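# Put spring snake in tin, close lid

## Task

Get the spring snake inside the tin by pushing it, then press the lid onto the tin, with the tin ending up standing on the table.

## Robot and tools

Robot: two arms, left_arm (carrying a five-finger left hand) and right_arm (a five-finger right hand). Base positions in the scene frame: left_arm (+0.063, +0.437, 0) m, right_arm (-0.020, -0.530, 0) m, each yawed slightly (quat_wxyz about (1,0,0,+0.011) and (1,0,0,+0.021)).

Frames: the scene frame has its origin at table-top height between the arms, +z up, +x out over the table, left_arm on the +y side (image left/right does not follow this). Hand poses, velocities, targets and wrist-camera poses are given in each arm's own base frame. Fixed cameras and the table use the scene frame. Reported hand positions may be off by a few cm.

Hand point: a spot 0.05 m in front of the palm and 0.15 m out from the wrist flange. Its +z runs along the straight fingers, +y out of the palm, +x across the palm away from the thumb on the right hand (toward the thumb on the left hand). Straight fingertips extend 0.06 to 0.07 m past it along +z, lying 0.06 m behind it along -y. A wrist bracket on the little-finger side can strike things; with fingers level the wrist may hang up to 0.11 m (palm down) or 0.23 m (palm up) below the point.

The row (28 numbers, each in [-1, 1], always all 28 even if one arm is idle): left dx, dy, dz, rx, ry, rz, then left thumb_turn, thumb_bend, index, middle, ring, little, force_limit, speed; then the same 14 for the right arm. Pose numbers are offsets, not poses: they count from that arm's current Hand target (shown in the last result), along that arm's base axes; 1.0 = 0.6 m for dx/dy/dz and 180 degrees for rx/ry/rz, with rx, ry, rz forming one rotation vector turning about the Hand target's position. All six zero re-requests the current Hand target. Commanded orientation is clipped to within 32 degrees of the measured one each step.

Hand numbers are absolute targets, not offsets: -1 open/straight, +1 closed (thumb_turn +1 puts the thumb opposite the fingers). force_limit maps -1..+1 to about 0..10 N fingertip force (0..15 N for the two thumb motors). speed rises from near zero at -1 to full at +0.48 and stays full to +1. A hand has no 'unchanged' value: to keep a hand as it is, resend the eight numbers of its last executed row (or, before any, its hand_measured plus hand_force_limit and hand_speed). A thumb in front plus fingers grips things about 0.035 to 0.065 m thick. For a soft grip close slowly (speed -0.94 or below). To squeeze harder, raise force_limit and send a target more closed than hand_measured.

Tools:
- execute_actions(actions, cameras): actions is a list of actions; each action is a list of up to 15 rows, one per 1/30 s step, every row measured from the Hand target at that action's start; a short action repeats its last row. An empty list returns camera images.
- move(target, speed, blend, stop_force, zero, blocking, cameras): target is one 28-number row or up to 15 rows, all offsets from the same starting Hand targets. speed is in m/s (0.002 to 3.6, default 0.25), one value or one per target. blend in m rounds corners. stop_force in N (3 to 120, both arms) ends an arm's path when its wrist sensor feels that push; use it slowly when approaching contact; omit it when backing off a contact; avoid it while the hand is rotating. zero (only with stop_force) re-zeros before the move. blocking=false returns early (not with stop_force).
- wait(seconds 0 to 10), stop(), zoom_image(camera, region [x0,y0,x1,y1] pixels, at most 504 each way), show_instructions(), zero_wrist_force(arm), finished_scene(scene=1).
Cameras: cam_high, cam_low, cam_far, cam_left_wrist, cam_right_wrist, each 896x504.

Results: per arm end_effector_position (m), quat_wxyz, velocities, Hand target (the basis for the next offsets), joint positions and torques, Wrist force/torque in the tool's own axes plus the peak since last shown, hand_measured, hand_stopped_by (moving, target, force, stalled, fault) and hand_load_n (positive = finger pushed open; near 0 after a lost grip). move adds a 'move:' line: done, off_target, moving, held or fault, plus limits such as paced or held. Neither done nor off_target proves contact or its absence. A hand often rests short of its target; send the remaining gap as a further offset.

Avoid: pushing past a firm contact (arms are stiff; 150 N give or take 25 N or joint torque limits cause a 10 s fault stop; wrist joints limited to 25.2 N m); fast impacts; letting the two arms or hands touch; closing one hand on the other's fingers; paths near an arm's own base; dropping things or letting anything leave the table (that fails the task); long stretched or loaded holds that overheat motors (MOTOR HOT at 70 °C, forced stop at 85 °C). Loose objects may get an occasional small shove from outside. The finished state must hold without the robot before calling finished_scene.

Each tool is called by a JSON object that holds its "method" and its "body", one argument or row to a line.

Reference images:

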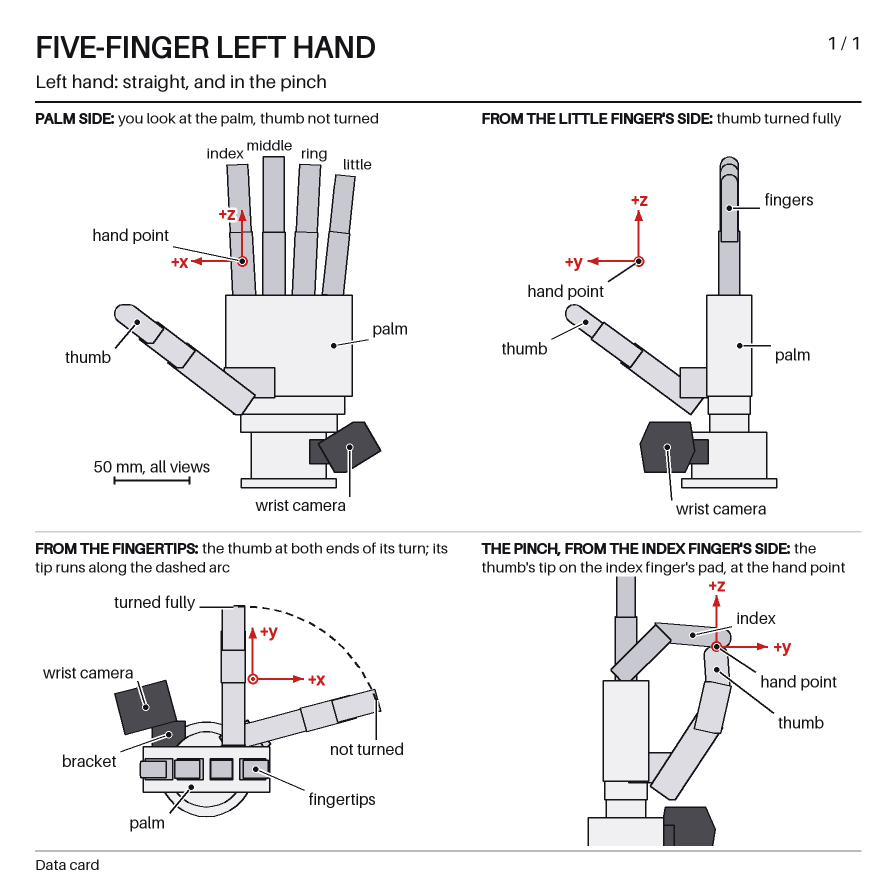

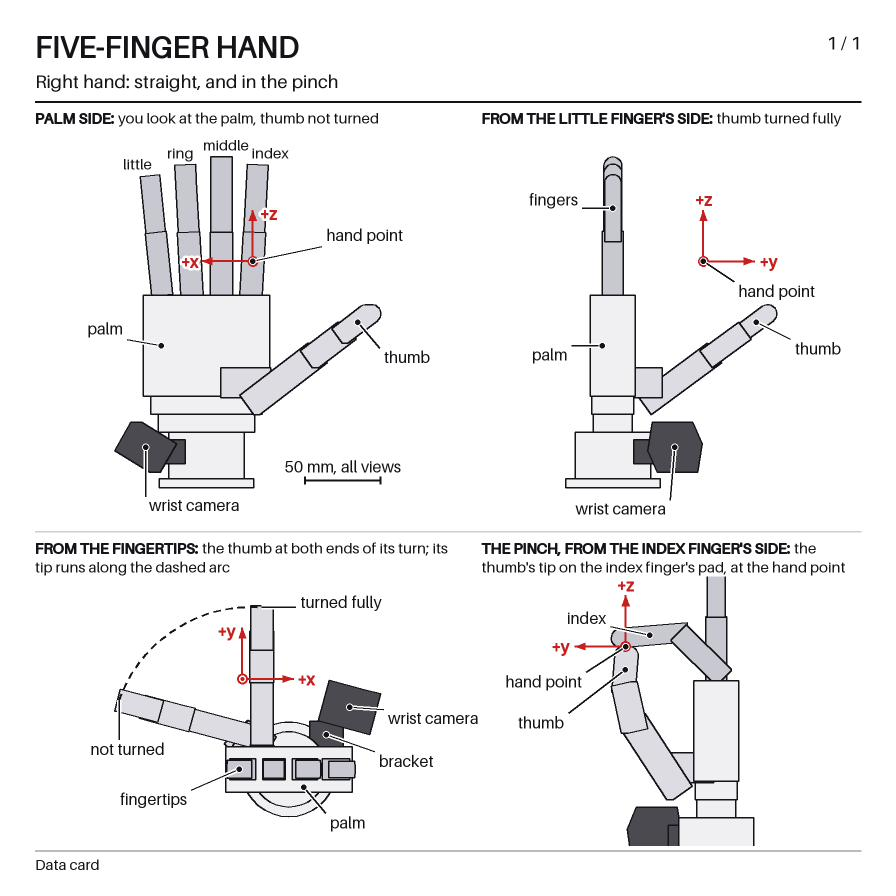

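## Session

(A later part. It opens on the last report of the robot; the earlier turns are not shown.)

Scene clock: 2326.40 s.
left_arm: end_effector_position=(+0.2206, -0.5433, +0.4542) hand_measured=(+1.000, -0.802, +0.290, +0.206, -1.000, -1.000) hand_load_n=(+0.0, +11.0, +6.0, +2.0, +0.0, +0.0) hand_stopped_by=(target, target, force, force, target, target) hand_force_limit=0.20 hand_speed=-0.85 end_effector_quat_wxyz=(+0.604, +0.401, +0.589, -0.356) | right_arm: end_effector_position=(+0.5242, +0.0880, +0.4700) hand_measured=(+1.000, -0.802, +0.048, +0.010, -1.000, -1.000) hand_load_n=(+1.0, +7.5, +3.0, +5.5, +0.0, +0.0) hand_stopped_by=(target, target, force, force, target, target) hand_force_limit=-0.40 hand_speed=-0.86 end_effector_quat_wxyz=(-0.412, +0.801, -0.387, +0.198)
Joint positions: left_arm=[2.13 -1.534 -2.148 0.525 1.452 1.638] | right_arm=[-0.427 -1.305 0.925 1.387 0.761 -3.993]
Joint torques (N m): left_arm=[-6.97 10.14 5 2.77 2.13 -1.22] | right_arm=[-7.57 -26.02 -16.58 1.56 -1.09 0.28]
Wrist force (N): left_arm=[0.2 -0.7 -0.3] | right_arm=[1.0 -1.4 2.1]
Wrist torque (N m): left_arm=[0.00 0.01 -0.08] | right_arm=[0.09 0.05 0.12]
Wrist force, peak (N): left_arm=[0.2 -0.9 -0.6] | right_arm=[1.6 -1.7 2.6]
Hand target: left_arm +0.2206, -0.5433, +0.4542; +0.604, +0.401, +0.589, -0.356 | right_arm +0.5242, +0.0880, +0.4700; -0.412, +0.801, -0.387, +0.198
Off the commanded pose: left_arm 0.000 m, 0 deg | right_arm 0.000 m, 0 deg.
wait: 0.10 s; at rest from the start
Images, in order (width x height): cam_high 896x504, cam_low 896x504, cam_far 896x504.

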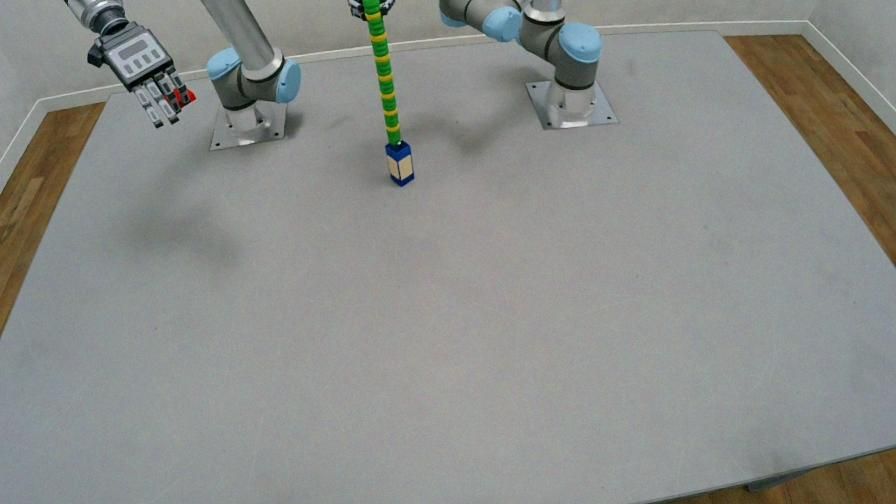

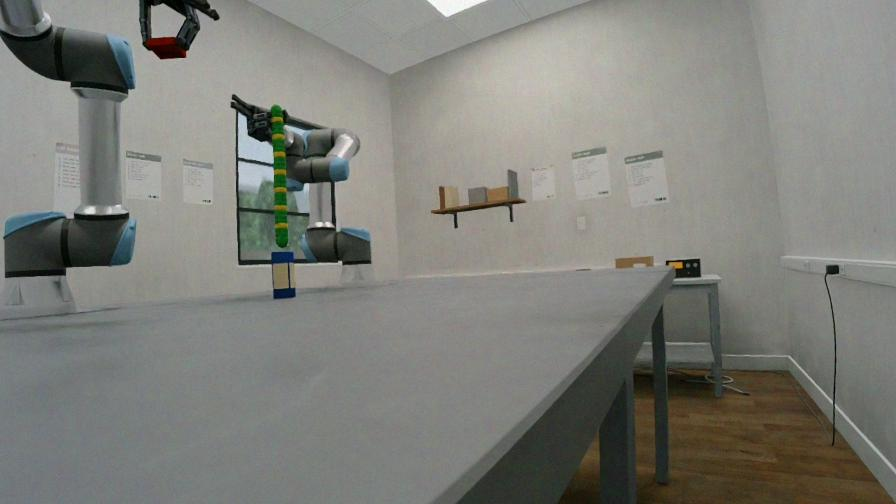

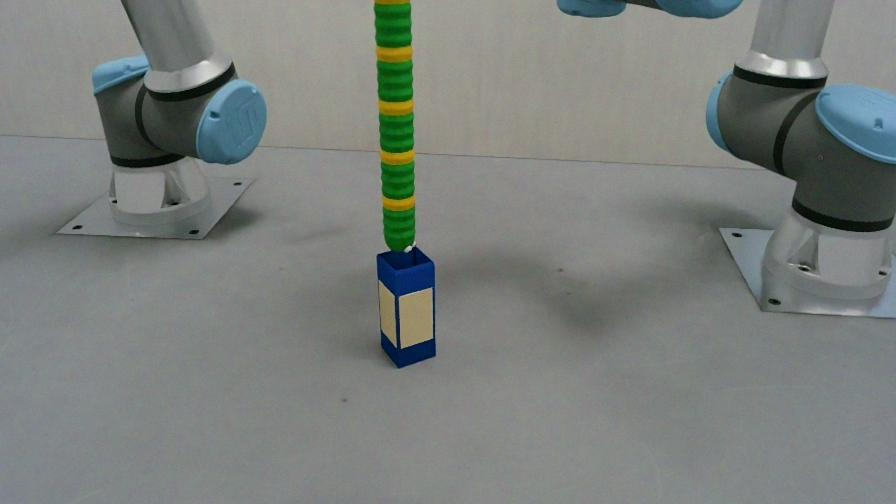

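{"method": "move", "body": {
  "target": [
    [-0.0083,0.0075,0,0,0,0,1,-0.8,0.5,0.5,-1,-1,0.2,-0.85,0,0,0,0,0,0,1,-0.8,0.16,0.2,-1,-1,-0.4,-0.86],
    [-0.0083,0.0075,-0.085,0,0,0,1,-0.8,0.5,0.5,-1,-1,0.2,-0.85,0,0,0,0,0,0,1,-0.8,0.16,0.2,-1,-1,-0.4,-0.86]
  ],
  "speed": [0.01,0.02],
  "blend": 0.001,
  "cameras": ["cam_far","cam_low","cam_high"]
}}

{"method": "zoom_image", "body": {
  "camera": "cam_far",
  "region": [340, 160, 460, 380]
}}

{"method": "zoom_image", "body": {
  "camera": "cam_low",
  "region": [220, 100, 340, 320]
}}

{"method": "zoom_image", "body": {
  "camera": "cam_high",
  "region": [340, 80, 440, 200]
}}

Scene clock: 2362.53 s.
left_arm: end_effector_position=(+0.2156, -0.5388, +0.4033) hand_measured=(+1.000, -0.802, +0.290, +0.206, -1.000, -1.000) hand_load_n=(+0.0, +11.0, +6.0, +2.0, +0.0, +0.0) hand_stopped_by=(target, target, force, force, target, target) hand_force_limit=0.20 hand_speed=-0.85 end_effector_quat_wxyz=(+0.604, +0.401, +0.589, -0.356) | right_arm: end_effector_position=(+0.5242, +0.0880, +0.4700) hand_measured=(+1.000, -0.802, +0.048, +0.010, -1.000, -1.000) hand_load_n=(+1.0, +7.5, +2.5, +5.5, +0.0, +0.0) hand_stopped_by=(target, target, force, force, target, target) hand_force_limit=-0.40 hand_speed=-0.86 end_effector_quat_wxyz=(-0.412, +0.801, -0.387, +0.198)
Joint positions: left_arm=[2.124 -1.606 -2.236 0.685 1.458 1.638] | right_arm=[-0.427 -1.305 0.925 1.387 0.761 -3.993]
Joint torques (N m): left_arm=[-7.05 11.05 2.26 2.68 2.03 -1.2] | right_arm=[-7.5 -26.75 -15.25 1.4 -0.98 0.66]
Wrist force (N): left_arm=[0.4 -0.7 -0.2] | right_arm=[1.4 -1.3 2.4]
Wrist torque (N m): left_arm=[-0.01 -0.01 -0.07] | right_arm=[0.08 -0.02 0.15]
Wrist force, peak (N): left_arm=[0.3 -0.9 -0.6] | right_arm=[1.3 -1.4 2.8]
Hand target: left_arm +0.2156, -0.5388, +0.4032; +0.604, +0.401, +0.589, -0.356 | right_arm +0.5242, +0.0880, +0.4700; -0.412, +0.801, -0.387, +0.198
Off the commanded pose: left_arm 0.000 m, 0 deg | right_arm 0.000 m, 0 deg.
move: done
Images, in order (width x height): cam_high 896x504, cam_low 896x504, cam_far 896x504.

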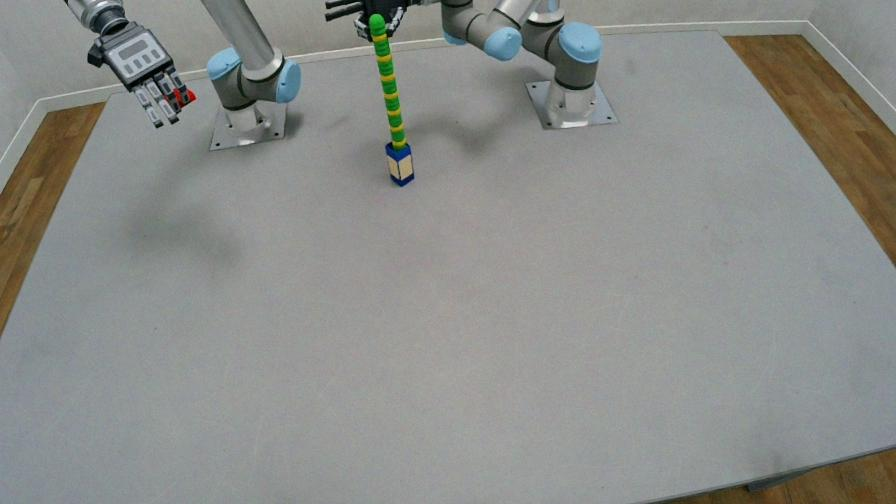

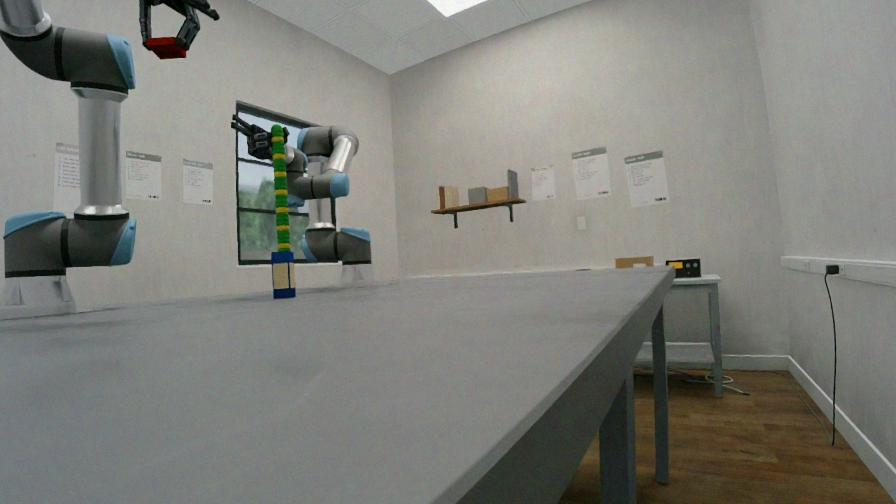

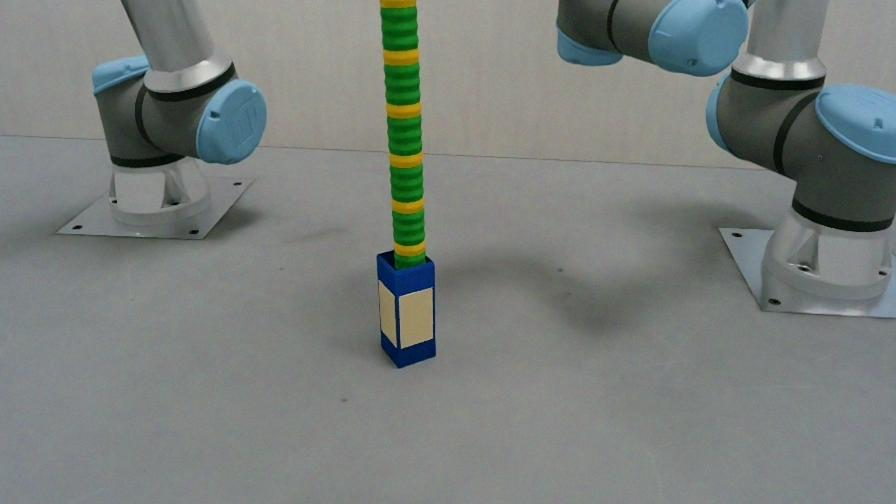

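Scaled by 2.291 from the camera's 896x504 image, which has a finer 1280x720 frame.

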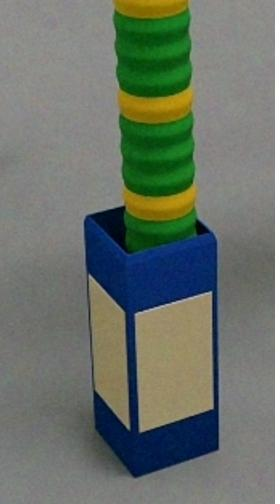

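Scaled by 2.291 from the camera's 896x504 image, which has a finer 1280x720 frame.

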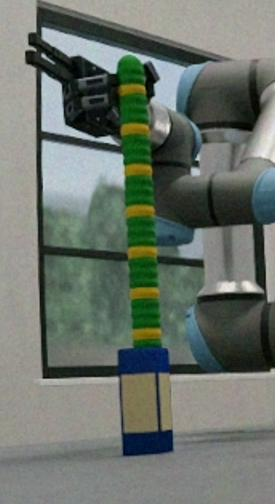

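Scaled by 4.200 from the camera's 896x504 image, which has a finer 1280x720 frame.

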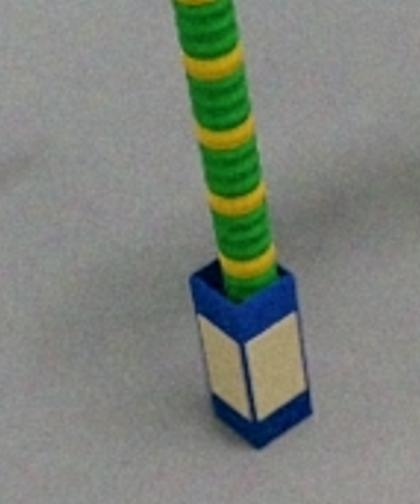

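{"method": "move", "body": {
  "target": [-0.0025,0.0033,-0.17,0,0,0,1,-0.8,0.5,0.5,-1,-1,0.2,-0.85,0,0,0,0,0,0,1,-0.8,0.16,0.2,-1,-1,-0.4,-0.86],
  "speed": 0.03,
  "cameras": ["cam_far","cam_low","cam_high"]
}}

{"method": "zoom_image", "body": {
  "camera": "cam_far",
  "region": [310, 0, 510, 380]
}}

{"method": "zoom_image", "body": {
  "camera": "cam_low",
  "region": [220, 100, 340, 320]
}}

{"method": "zoom_image", "body": {
  "camera": "cam_high",
  "region": [340, 20, 440, 200]
}}

Scene clock: 2386.20 s.
left_arm: end_effector_position=(+0.2141, -0.5369, +0.3013) hand_measured=(+1.000, -0.802, +0.290, +0.206, -1.000, -1.000) hand_load_n=(-0.5, +11.0, +6.0, +2.0, +0.0, +0.0) hand_stopped_by=(target, target, force, force, target, target) hand_force_limit=0.20 hand_speed=-0.85 end_effector_quat_wxyz=(+0.604, +0.401, +0.589, -0.356) | right_arm: end_effector_position=(+0.5242, +0.0880, +0.4700) hand_measured=(+1.000, -0.802, +0.048, +0.010, -1.000, -1.000) hand_load_n=(+1.0, +7.5, +2.5, +5.5, +0.0, +0.0) hand_stopped_by=(target, target, force, force, target, target) hand_force_limit=-0.40 hand_speed=-0.86 end_effector_quat_wxyz=(-0.412, +0.801, -0.387, +0.198)
Joint positions: left_arm=[2.124 -1.846 -2.34 1.028 1.458 1.638] | right_arm=[-0.427 -1.305 0.925 1.387 0.761 -3.993]
Joint torques (N m): left_arm=[-7.48 16.12 -3.25 2.73 2.12 -1.11] | right_arm=[-7.9 -26.81 -14.57 1.21 -1.04 0.7]
Wrist force (N): left_arm=[-0.4 -0.5 -0.4] | right_arm=[1.3 -0.9 2.3]
Wrist torque (N m): left_arm=[0.02 0.01 -0.06] | right_arm=[0.14 0.01 0.15]
Wrist force, peak (N): left_arm=[0.4 -0.8 -0.4] | right_arm=[1.5 -1.3 2.9]
Hand target: left_arm +0.2141, -0.5369, +0.3012; +0.604, +0.401, +0.589, -0.356 | right_arm +0.5242, +0.0880, +0.4700; -0.412, +0.801, -0.387, +0.198
Off the commanded pose: left_arm 0.000 m, 0 deg | right_arm 0.000 m, 0 deg.
move: done
Images, in order (width x height): cam_high 896x504, cam_low 896x504, cam_far 896x504.

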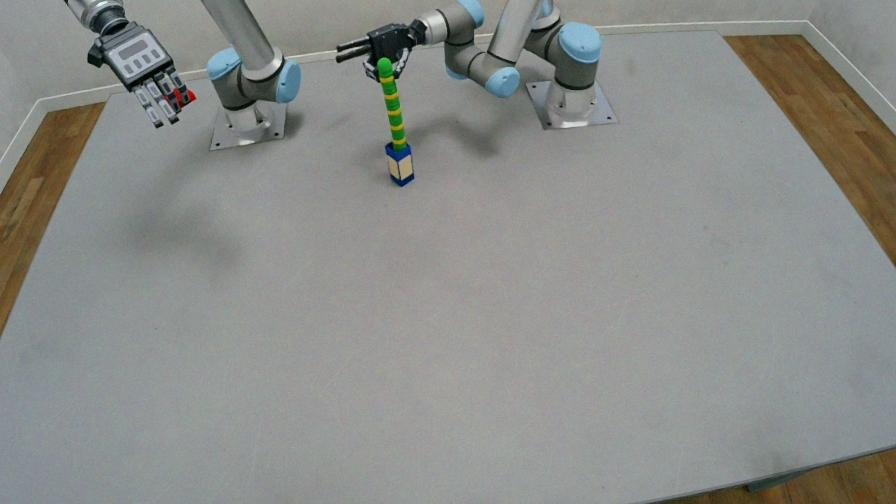

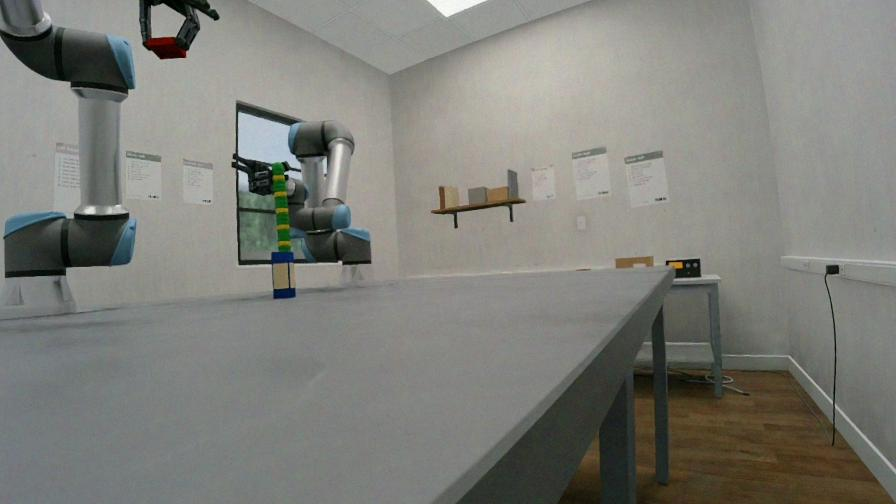

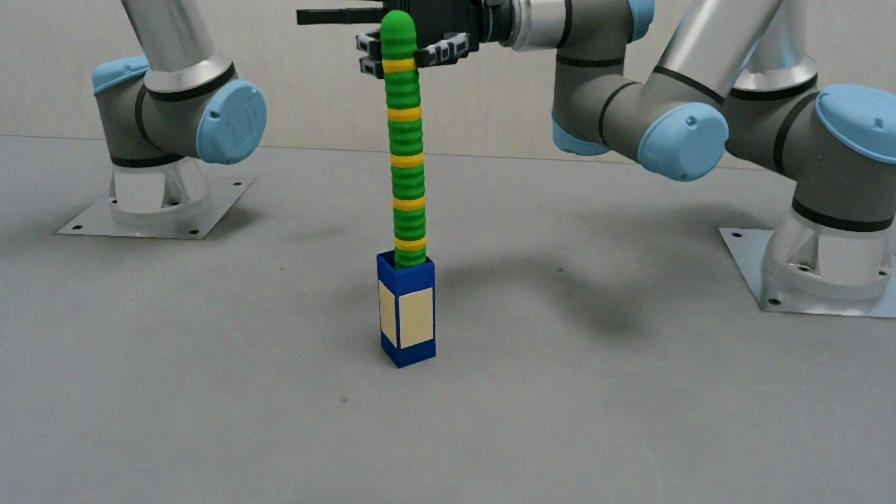

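Scaled by 1.326 from the camera's 896x504 image, which has a finer 1280x720 frame.

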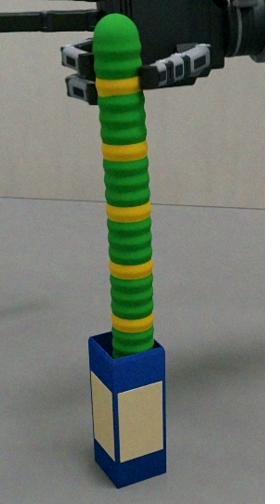

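Scaled by 2.291 from the camera's 896x504 image, which has a finer 1280x720 frame.

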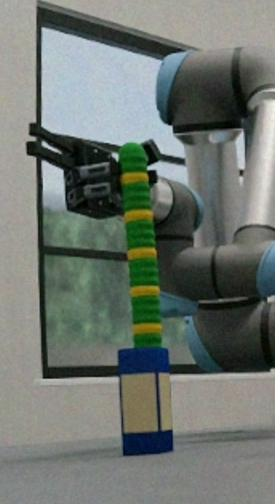

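Scaled by 2.800 from the camera's 896x504 image, which has a finer 1280x720 frame.

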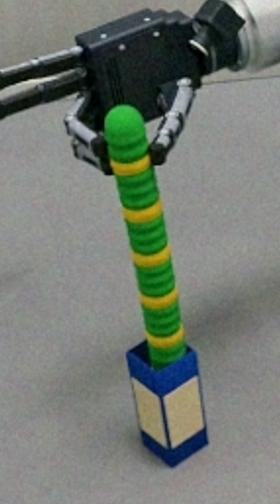

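{"method": "move", "body": {
  "target": [0.01,0.0033,-0.1687,0,0,0,1,-0.8,0.5,0.5,-1,-1,0.2,-0.85,0,0,0,0,0,0,1,-0.8,0.16,0.2,-1,-1,-0.4,-0.86],
  "speed": 0.03,
  "cameras": ["cam_far","cam_low","cam_high"]
}}

{"method": "zoom_image", "body": {
  "camera": "cam_far",
  "region": [260, 60, 660, 380]
}}

{"method": "zoom_image", "body": {
  "camera": "cam_low",
  "region": [220, 160, 400, 320]
}}

{"method": "zoom_image", "body": {
  "camera": "cam_high",
  "region": [340, 20, 440, 200]
}}

Scene clock: 2404.77 s.
left_arm: end_effector_position=(+0.2201, -0.5349, +0.2000) hand_measured=(+1.000, -0.802, +0.290, +0.206, -1.000, -1.000) hand_load_n=(-4.5, +11.0, +5.5, +3.0, +0.0, +0.0) hand_stopped_by=(target, target, force, force, target, target) hand_force_limit=0.20 hand_speed=-0.85 end_effector_quat_wxyz=(+0.604, +0.401, +0.589, -0.356) | right_arm: end_effector_position=(+0.5242, +0.0880, +0.4700) hand_measured=(+1.000, -0.802, +0.048, +0.010, -1.000, -1.000) hand_load_n=(+1.0, +7.5, +3.0, +6.0, +0.0, +0.0) hand_stopped_by=(target, target, force, force, target, target) hand_force_limit=-0.40 hand_speed=-0.86 end_effector_quat_wxyz=(-0.412, +0.801, -0.387, +0.198)
Joint positions: left_arm=[2.143 -2.159 -2.359 1.361 1.439 1.638] | right_arm=[-0.427 -1.305 0.925 1.387 0.761 -3.993]
Joint torques (N m): left_arm=[6.83 20.17 18.78 2.31 -2.36 0.93] | right_arm=[-6.96 -26.91 -14.47 1.21 -0.82 0.76]
Wrist force (N): left_arm=[-2.4 0.0 -0.5] | right_arm=[1.2 -1.0 2.3]
Wrist torque (N m): left_arm=[0.05 0.09 -0.02] | right_arm=[0.13 0.02 0.14]
Wrist force, peak (N): left_arm=[-2.5 -0.2 -0.5] | right_arm=[1.6 -1.5 2.7]
Hand target: left_arm +0.2201, -0.5349, +0.2000; +0.604, +0.401, +0.589, -0.356 | right_arm +0.5242, +0.0880, +0.4700; -0.412, +0.801, -0.387, +0.198
Off the commanded pose: left_arm 0.000 m, 0 deg | right_arm 0.000 m, 0 deg.
move: done
Images, in order (width x height): cam_high 896x504, cam_low 896x504, cam_far 896x504.

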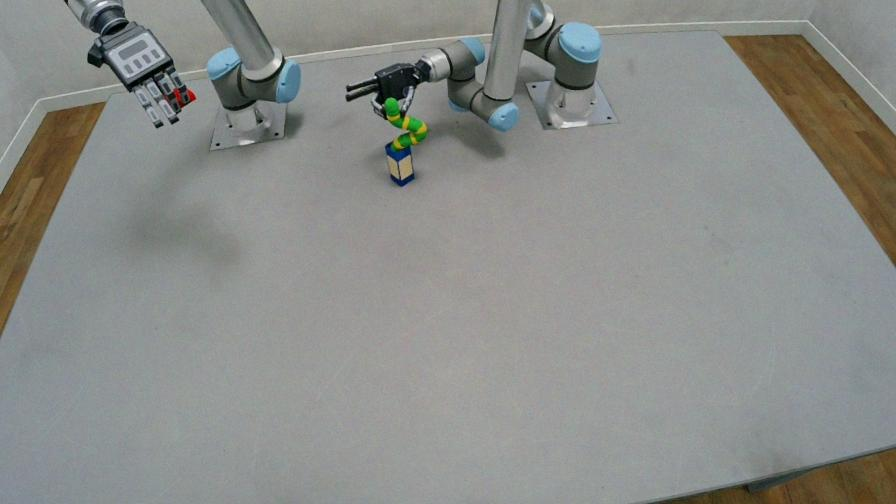

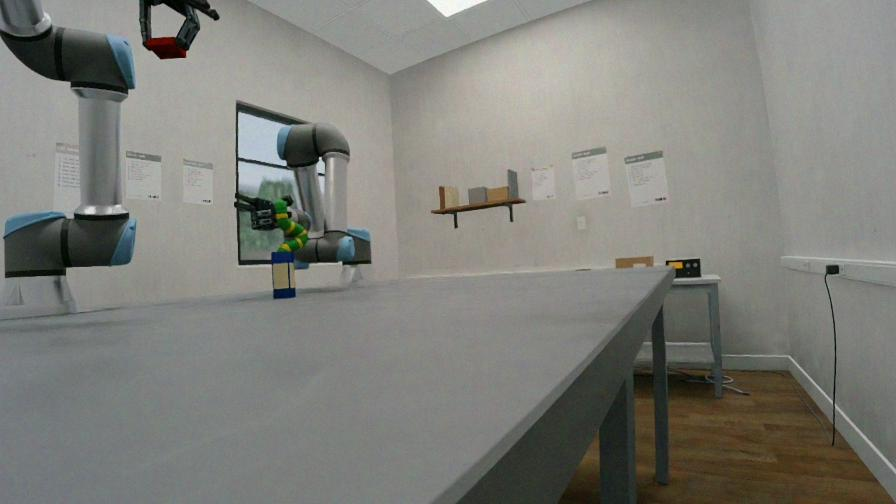

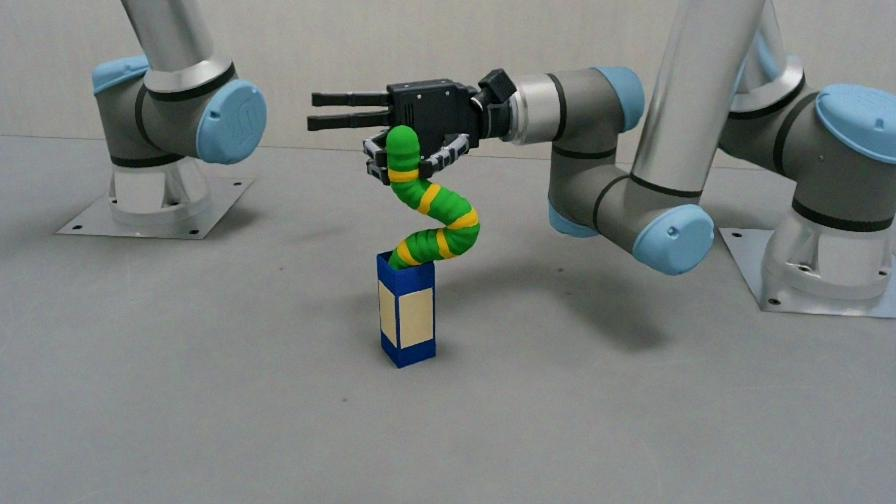

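Scaled by 1.260 from the camera's 896x504 image, which has a finer 1280x720 frame.

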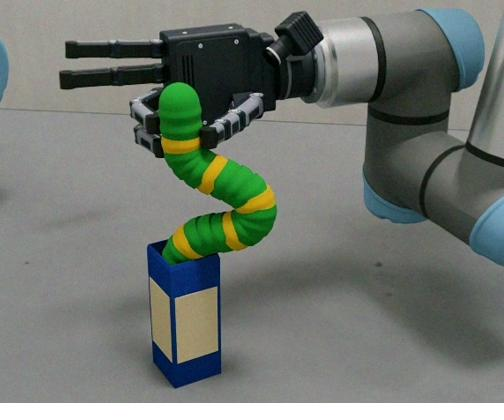

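Scaled by 2.800 from the camera's 896x504 image, which has a finer 1280x720 frame.

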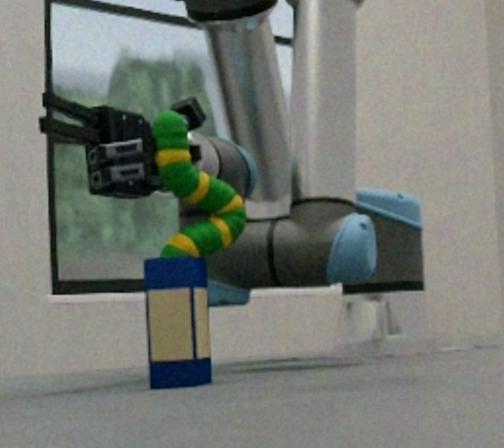

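Scaled by 2.800 from the camera's 896x504 image, which has a finer 1280x720 frame.

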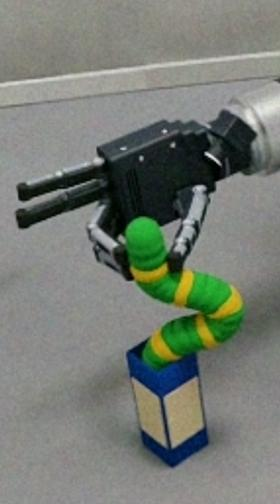

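{"method": "move", "body": {
  "target": [0,0,0.05,0,0,0,1,-0.8,0.5,0.5,-1,-1,0.2,-0.85,0,0,0,0,0,0,1,-0.8,0.16,0.2,-1,-1,-0.4,-0.86],
  "speed": 0.05,
  "cameras": ["cam_far","cam_low","cam_high"]
}}

{"method": "zoom_image", "body": {
  "camera": "cam_far",
  "region": [310, 60, 510, 380]
}}

{"method": "move", "body": {
  "target": [0,0,0.0333,0,0,0,1,-0.8,0.5,0.5,-1,-1,0.2,-0.85,0,0,0,0,0,0,1,-0.8,0.16,0.2,-1,-1,-0.4,-0.86],
  "speed": 0.05,
  "cameras": ["cam_far","cam_low","cam_high"]
}}

{"method": "zoom_image", "body": {
  "camera": "cam_far",
  "region": [310, 40, 510, 380]
}}

Scene clock: 2565.40 s.
left_arm: end_effector_position=(+0.2201, -0.5349, +0.2300) hand_measured=(+1.000, -0.802, +0.290, +0.206, -1.000, -1.000) hand_load_n=(-3.5, +11.0, +5.5, +2.5, +0.0, +0.0) hand_stopped_by=(target, target, force, force, target, target) hand_force_limit=0.20 hand_speed=-0.85 end_effector_quat_wxyz=(+0.604, +0.401, +0.589, -0.356) | right_arm: end_effector_position=(+0.5242, +0.0880, +0.4700) hand_measured=(+1.000, -0.802, +0.048, +0.010, -1.000, -1.000) hand_load_n=(+1.0, +7.5, +3.0, +5.5, +0.0, +0.0) hand_stopped_by=(target, target, force, force, target, target) hand_force_limit=-0.40 hand_speed=-0.86 end_effector_quat_wxyz=(-0.412, +0.801, -0.387, +0.198)
Joint positions: left_arm=[2.143 -2.062 -2.363 1.268 1.439 1.638] | right_arm=[-0.427 -1.305 0.925 1.387 0.761 -3.993]
Joint torques (N m): left_arm=[5.23 31.61 -9.25 -0.61 -1.49 0.73] | right_arm=[-8.5 -27.87 -13.39 1.12 -0.89 0.89]
Wrist force (N): left_arm=[-1.9 -0.2 -0.2] | right_arm=[1.2 -1.3 2.6]
Wrist torque (N m): left_arm=[0.02 0.06 -0.04] | right_arm=[0.06 0.01 0.13]
Wrist force, peak (N): left_arm=[-2.7 -0.2 -0.4] | right_arm=[1.6 -1.3 2.7]
Hand target: left_arm +0.2201, -0.5349, +0.2300; +0.604, +0.401, +0.589, -0.356 | right_arm +0.5242, +0.0880, +0.4700; -0.412, +0.801, -0.387, +0.198
Off the commanded pose: left_arm 0.000 m, 0 deg | right_arm 0.000 m, 0 deg.
move: done
Images, in order (width x height): cam_high 896x504, cam_low 896x504, cam_far 896x504.

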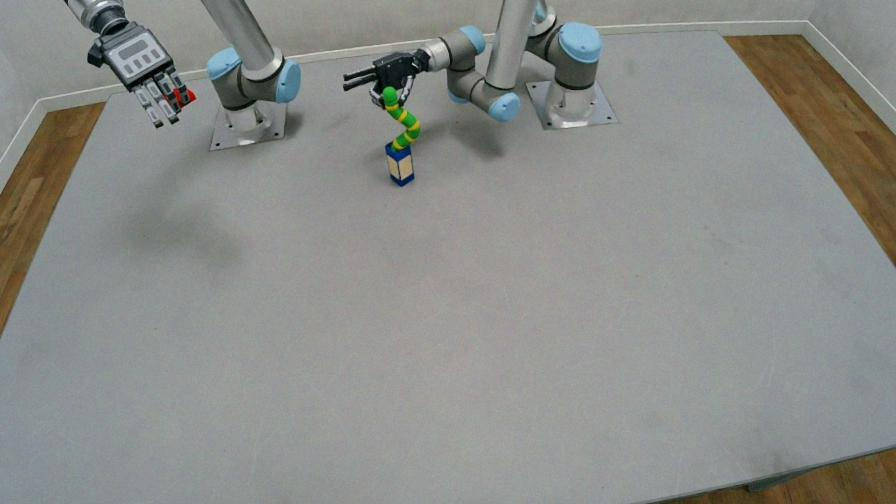

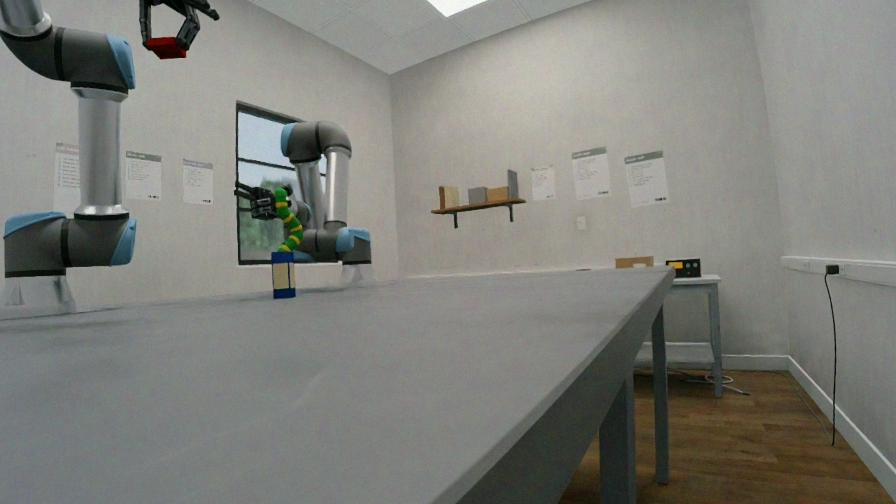

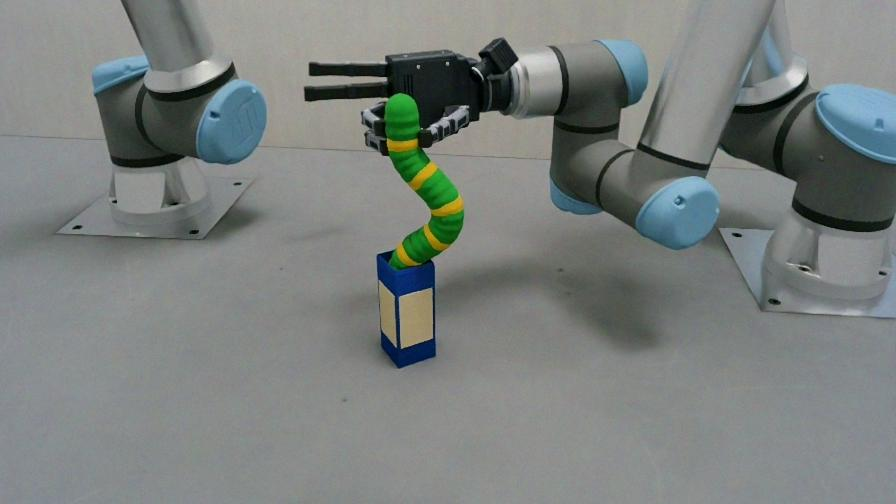

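Scaled by 1.575 from the camera's 896x504 image, which has a finer 1280x720 frame.

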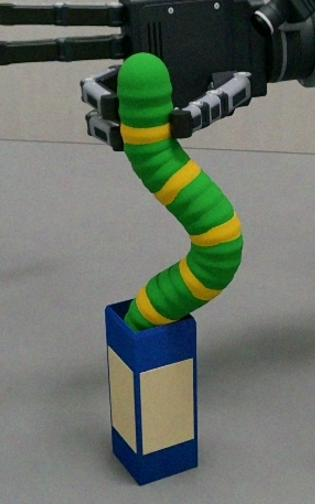

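Scene clock: 2566.30 s.
left_arm: end_effector_position=(+0.2201, -0.5349, +0.2500) hand_measured=(+1.000, -0.802, +0.290, +0.206, -1.000, -1.000) hand_load_n=(-2.0, +11.0, +5.5, +2.5, +0.0, +0.0) hand_stopped_by=(target, target, force, force, target, target) hand_force_limit=0.20 hand_speed=-0.85 end_effector_quat_wxyz=(+0.604, +0.401, +0.589, -0.356) | right_arm: end_effector_position=(+0.5242, +0.0880, +0.4700) hand_measured=(+1.000, -0.802, +0.048, +0.010, -1.000, -1.000) hand_load_n=(+1.0, +7.5, +2.5, +5.5, +0.0, +0.0) hand_stopped_by=(target, target, force, force, target, target) hand_force_limit=-0.40 hand_speed=-0.86 end_effector_quat_wxyz=(-0.412, +0.801, -0.387, +0.198)
Joint positions: left_arm=[2.143 -1.998 -2.362 1.203 1.439 1.638] | right_arm=[-0.427 -1.305 0.925 1.387 0.761 -3.993]
Joint torques (N m): left_arm=[3.43 30.18 22.64 -0.63 0.31 0.23] | right_arm=[-6.89 -27.52 -13.41 1.13 -0.89 0.66]
Wrist force (N): left_arm=[-1.3 -0.5 -0.4] | right_arm=[1.5 -0.9 2.3]
Wrist torque (N m): left_arm=[0.00 0.01 -0.05] | right_arm=[0.14 -0.02 0.16]
Wrist force, peak (N): left_arm=[-1.8 -0.4 -0.4] | right_arm=[1.2 -1.1 2.8]
Hand target: left_arm +0.2201, -0.5349, +0.2500; +0.604, +0.401, +0.589, -0.356 | right_arm +0.5242, +0.0880, +0.4700; -0.412, +0.801, -0.387, +0.198
Off the commanded pose: left_arm 0.000 m, 0 deg | right_arm 0.000 m, 0 deg.
move: done
Images, in order (width x height): cam_high 896x504, cam_low 896x504, cam_far 896x504.

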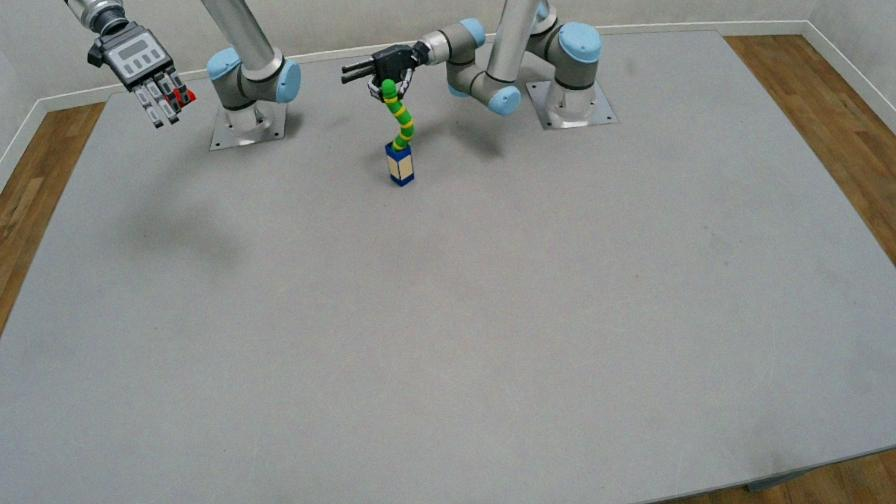

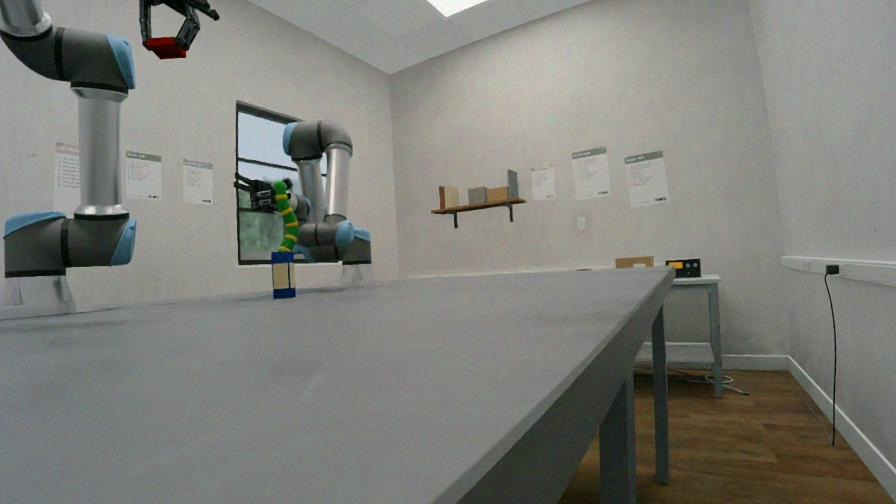

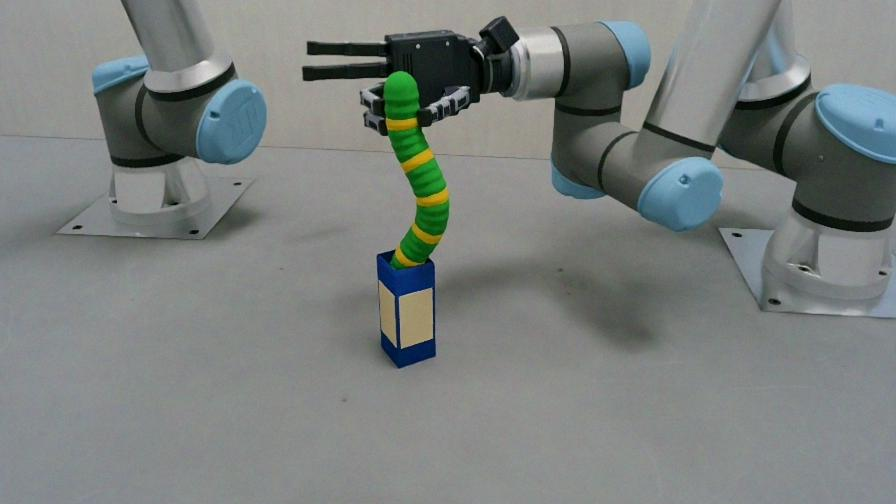

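Scaled by 1.482 from the camera's 896x504 image, which has a finer 1280x720 frame.

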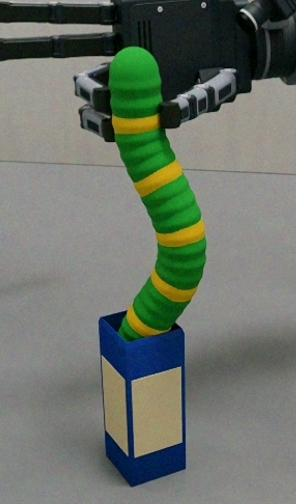

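{"method": "move", "body": {
  "target": [
    [0,0,0.1417,0,0,0,1,-0.8,0.5,0.5,-1,-1,0.2,-0.85,0,0,-0.3667,0,0,0,1,-0.8,0.16,0.2,-1,-1,-0.4,-0.86],
    [0,0,0.1417,0,0,0,1,-0.8,0.5,0.5,-1,-1,0.2,-0.85,0.1923,0.6093,-0.3667,0,0,0,1,-0.8,0.16,0.2,-1,-1,-0.4,-0.86],
    [0,0,0.1417,0,0,0,1,-0.8,0.5,0.5,-1,-1,0.2,-0.85,0.1923,0.6093,-0.7,0,0,0,1,-0.8,0.16,0.2,-1,-1,-0.4,-0.86]
  ],
  "speed": [0.15,0.2,0.15],
  "blend": [0.05,0.03,0],
  "cameras": ["cam_far","cam_low","cam_high","cam_right_wrist"]
}}

{"method": "zoom_image", "body": {
  "camera": "cam_far",
  "region": [310, 0, 510, 380]
}}

Scene clock: 2790.03 s.
left_arm: end_effector_position=(+0.2201, -0.5349, +0.3350) hand_measured=(+1.000, -0.802, +0.290, +0.206, -1.000, -1.000) hand_load_n=(+0.5, +11.0, +5.5, +2.5, +0.0, +0.0) hand_stopped_by=(target, target, force, force, target, target) hand_force_limit=0.20 hand_speed=-0.85 end_effector_quat_wxyz=(+0.604, +0.401, +0.589, -0.356) | right_arm: end_effector_position=(+0.6395, +0.4535, +0.0501) hand_measured=(+1.000, -0.802, +0.048, +0.010, -1.000, -1.000) hand_load_n=(+1.0, +7.5, +2.5, +5.5, +0.0, +0.0) hand_stopped_by=(target, target, force, force, target, target) hand_force_limit=-0.40 hand_speed=-0.86 end_effector_quat_wxyz=(-0.412, +0.801, -0.387, +0.198)
Joint positions: left_arm=[2.143 -1.753 -2.318 0.914 1.439 1.638] | right_arm=[0.335 -0.791 1.158 0.283 1.298 -3.342]
Joint torques (N m): left_arm=[-1.64 25.97 28.97 -0.06 1.03 0.66] | right_arm=[2.81 -41.06 -10.99 -1.12 0.11 2.01]
Wrist force (N): left_arm=[0.5 -0.6 -0.3] | right_arm=[1.3 -1.1 2.2]
Wrist torque (N m): left_arm=[0.02 -0.03 -0.10] | right_arm=[0.12 -0.01 0.04]
Wrist force, peak (N): left_arm=[-1.6 -0.6 -0.5] | right_arm=[1.2 -2.8 2.5]
Hand target: left_arm +0.2201, -0.5349, +0.3350; +0.604, +0.401, +0.589, -0.356 | right_arm +0.6395, +0.4535, +0.0500; -0.412, +0.801, -0.387, +0.198
Off the commanded pose: left_arm 0.000 m, 0 deg | right_arm 0.000 m, 0 deg.
move: done
camera_calibration:
cam_right_wrist: T_world_to_cam=[[-0.2822, -0.561263, -0.778041, 0.472695], [-0.952322, 0.261914, 0.156474, 0.479139], [0.115957, 0.785102, -0.608415, -0.28611], [0, 0, 0, 1]] pos_world=[0.622866, 0.364439, 0.118729]
Images, in order (width x height): cam_high 896x504, cam_low 896x504, cam_far 896x504, cam_right_wrist 896x504.

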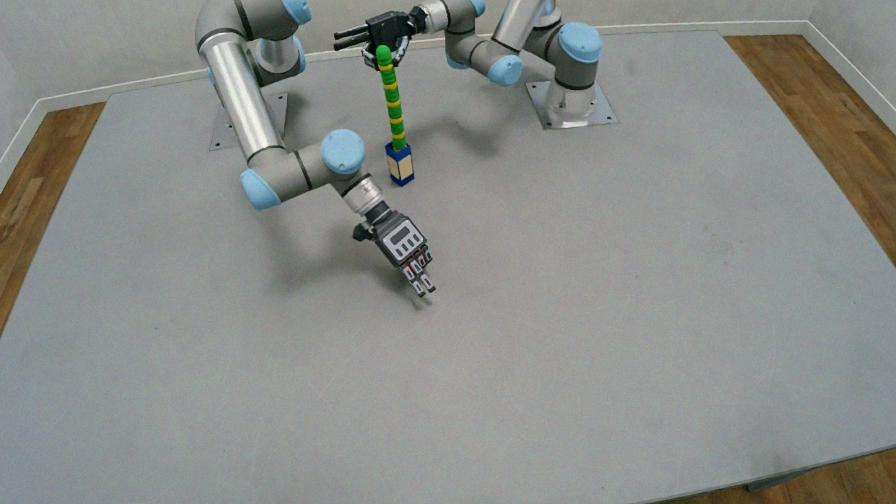

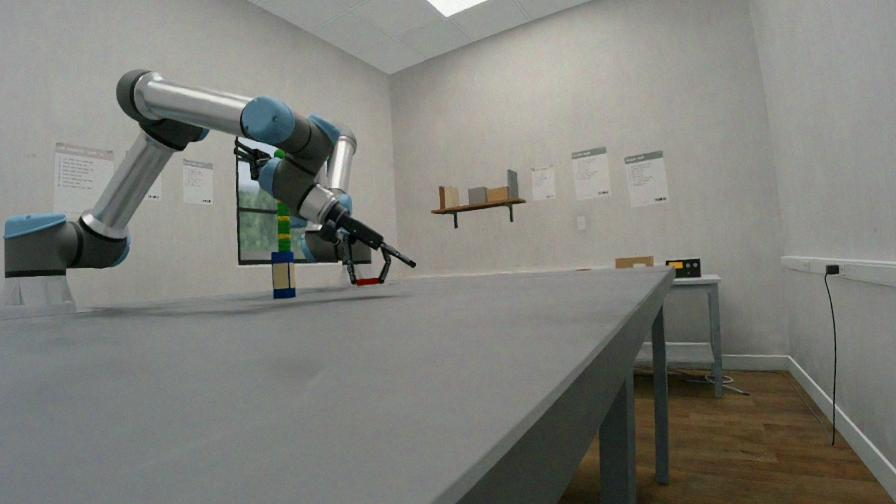

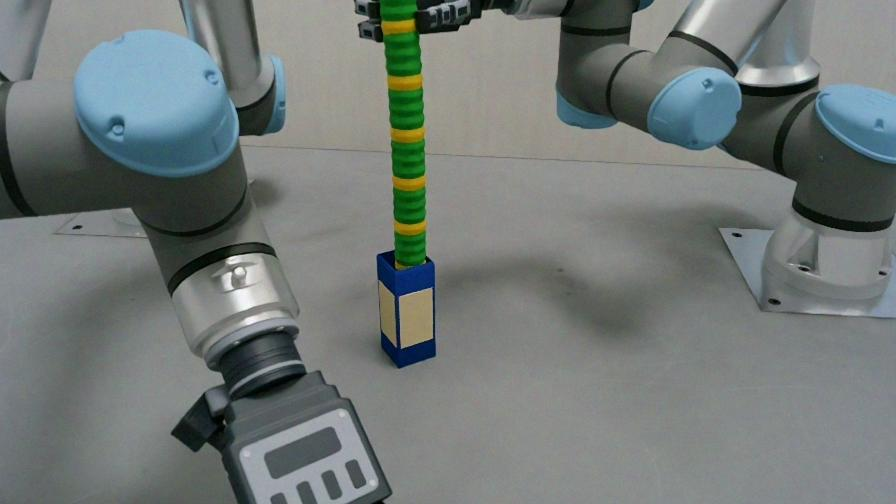

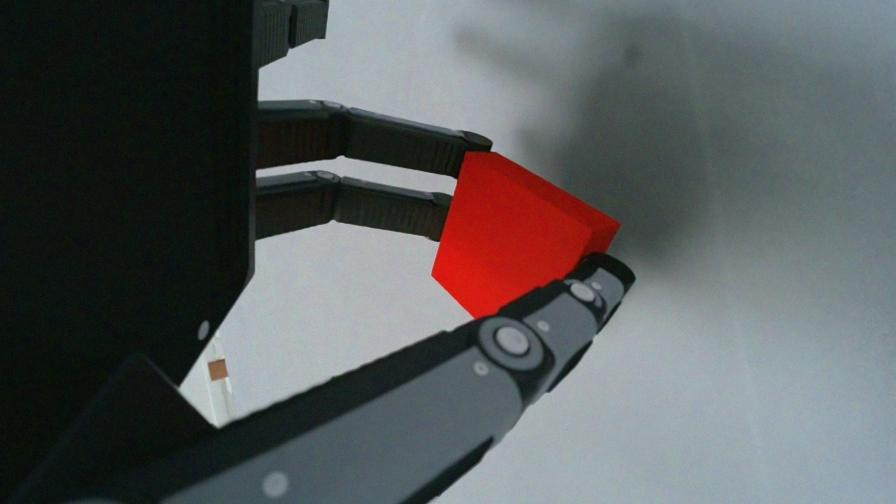

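Scaled by 1.326 from the camera's 896x504 image, which has a finer 1280x720 frame.

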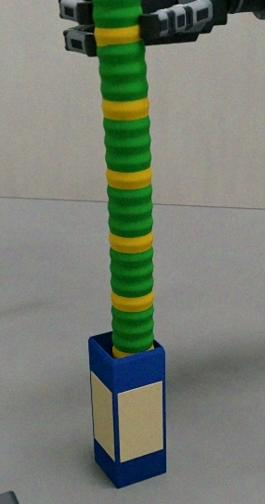

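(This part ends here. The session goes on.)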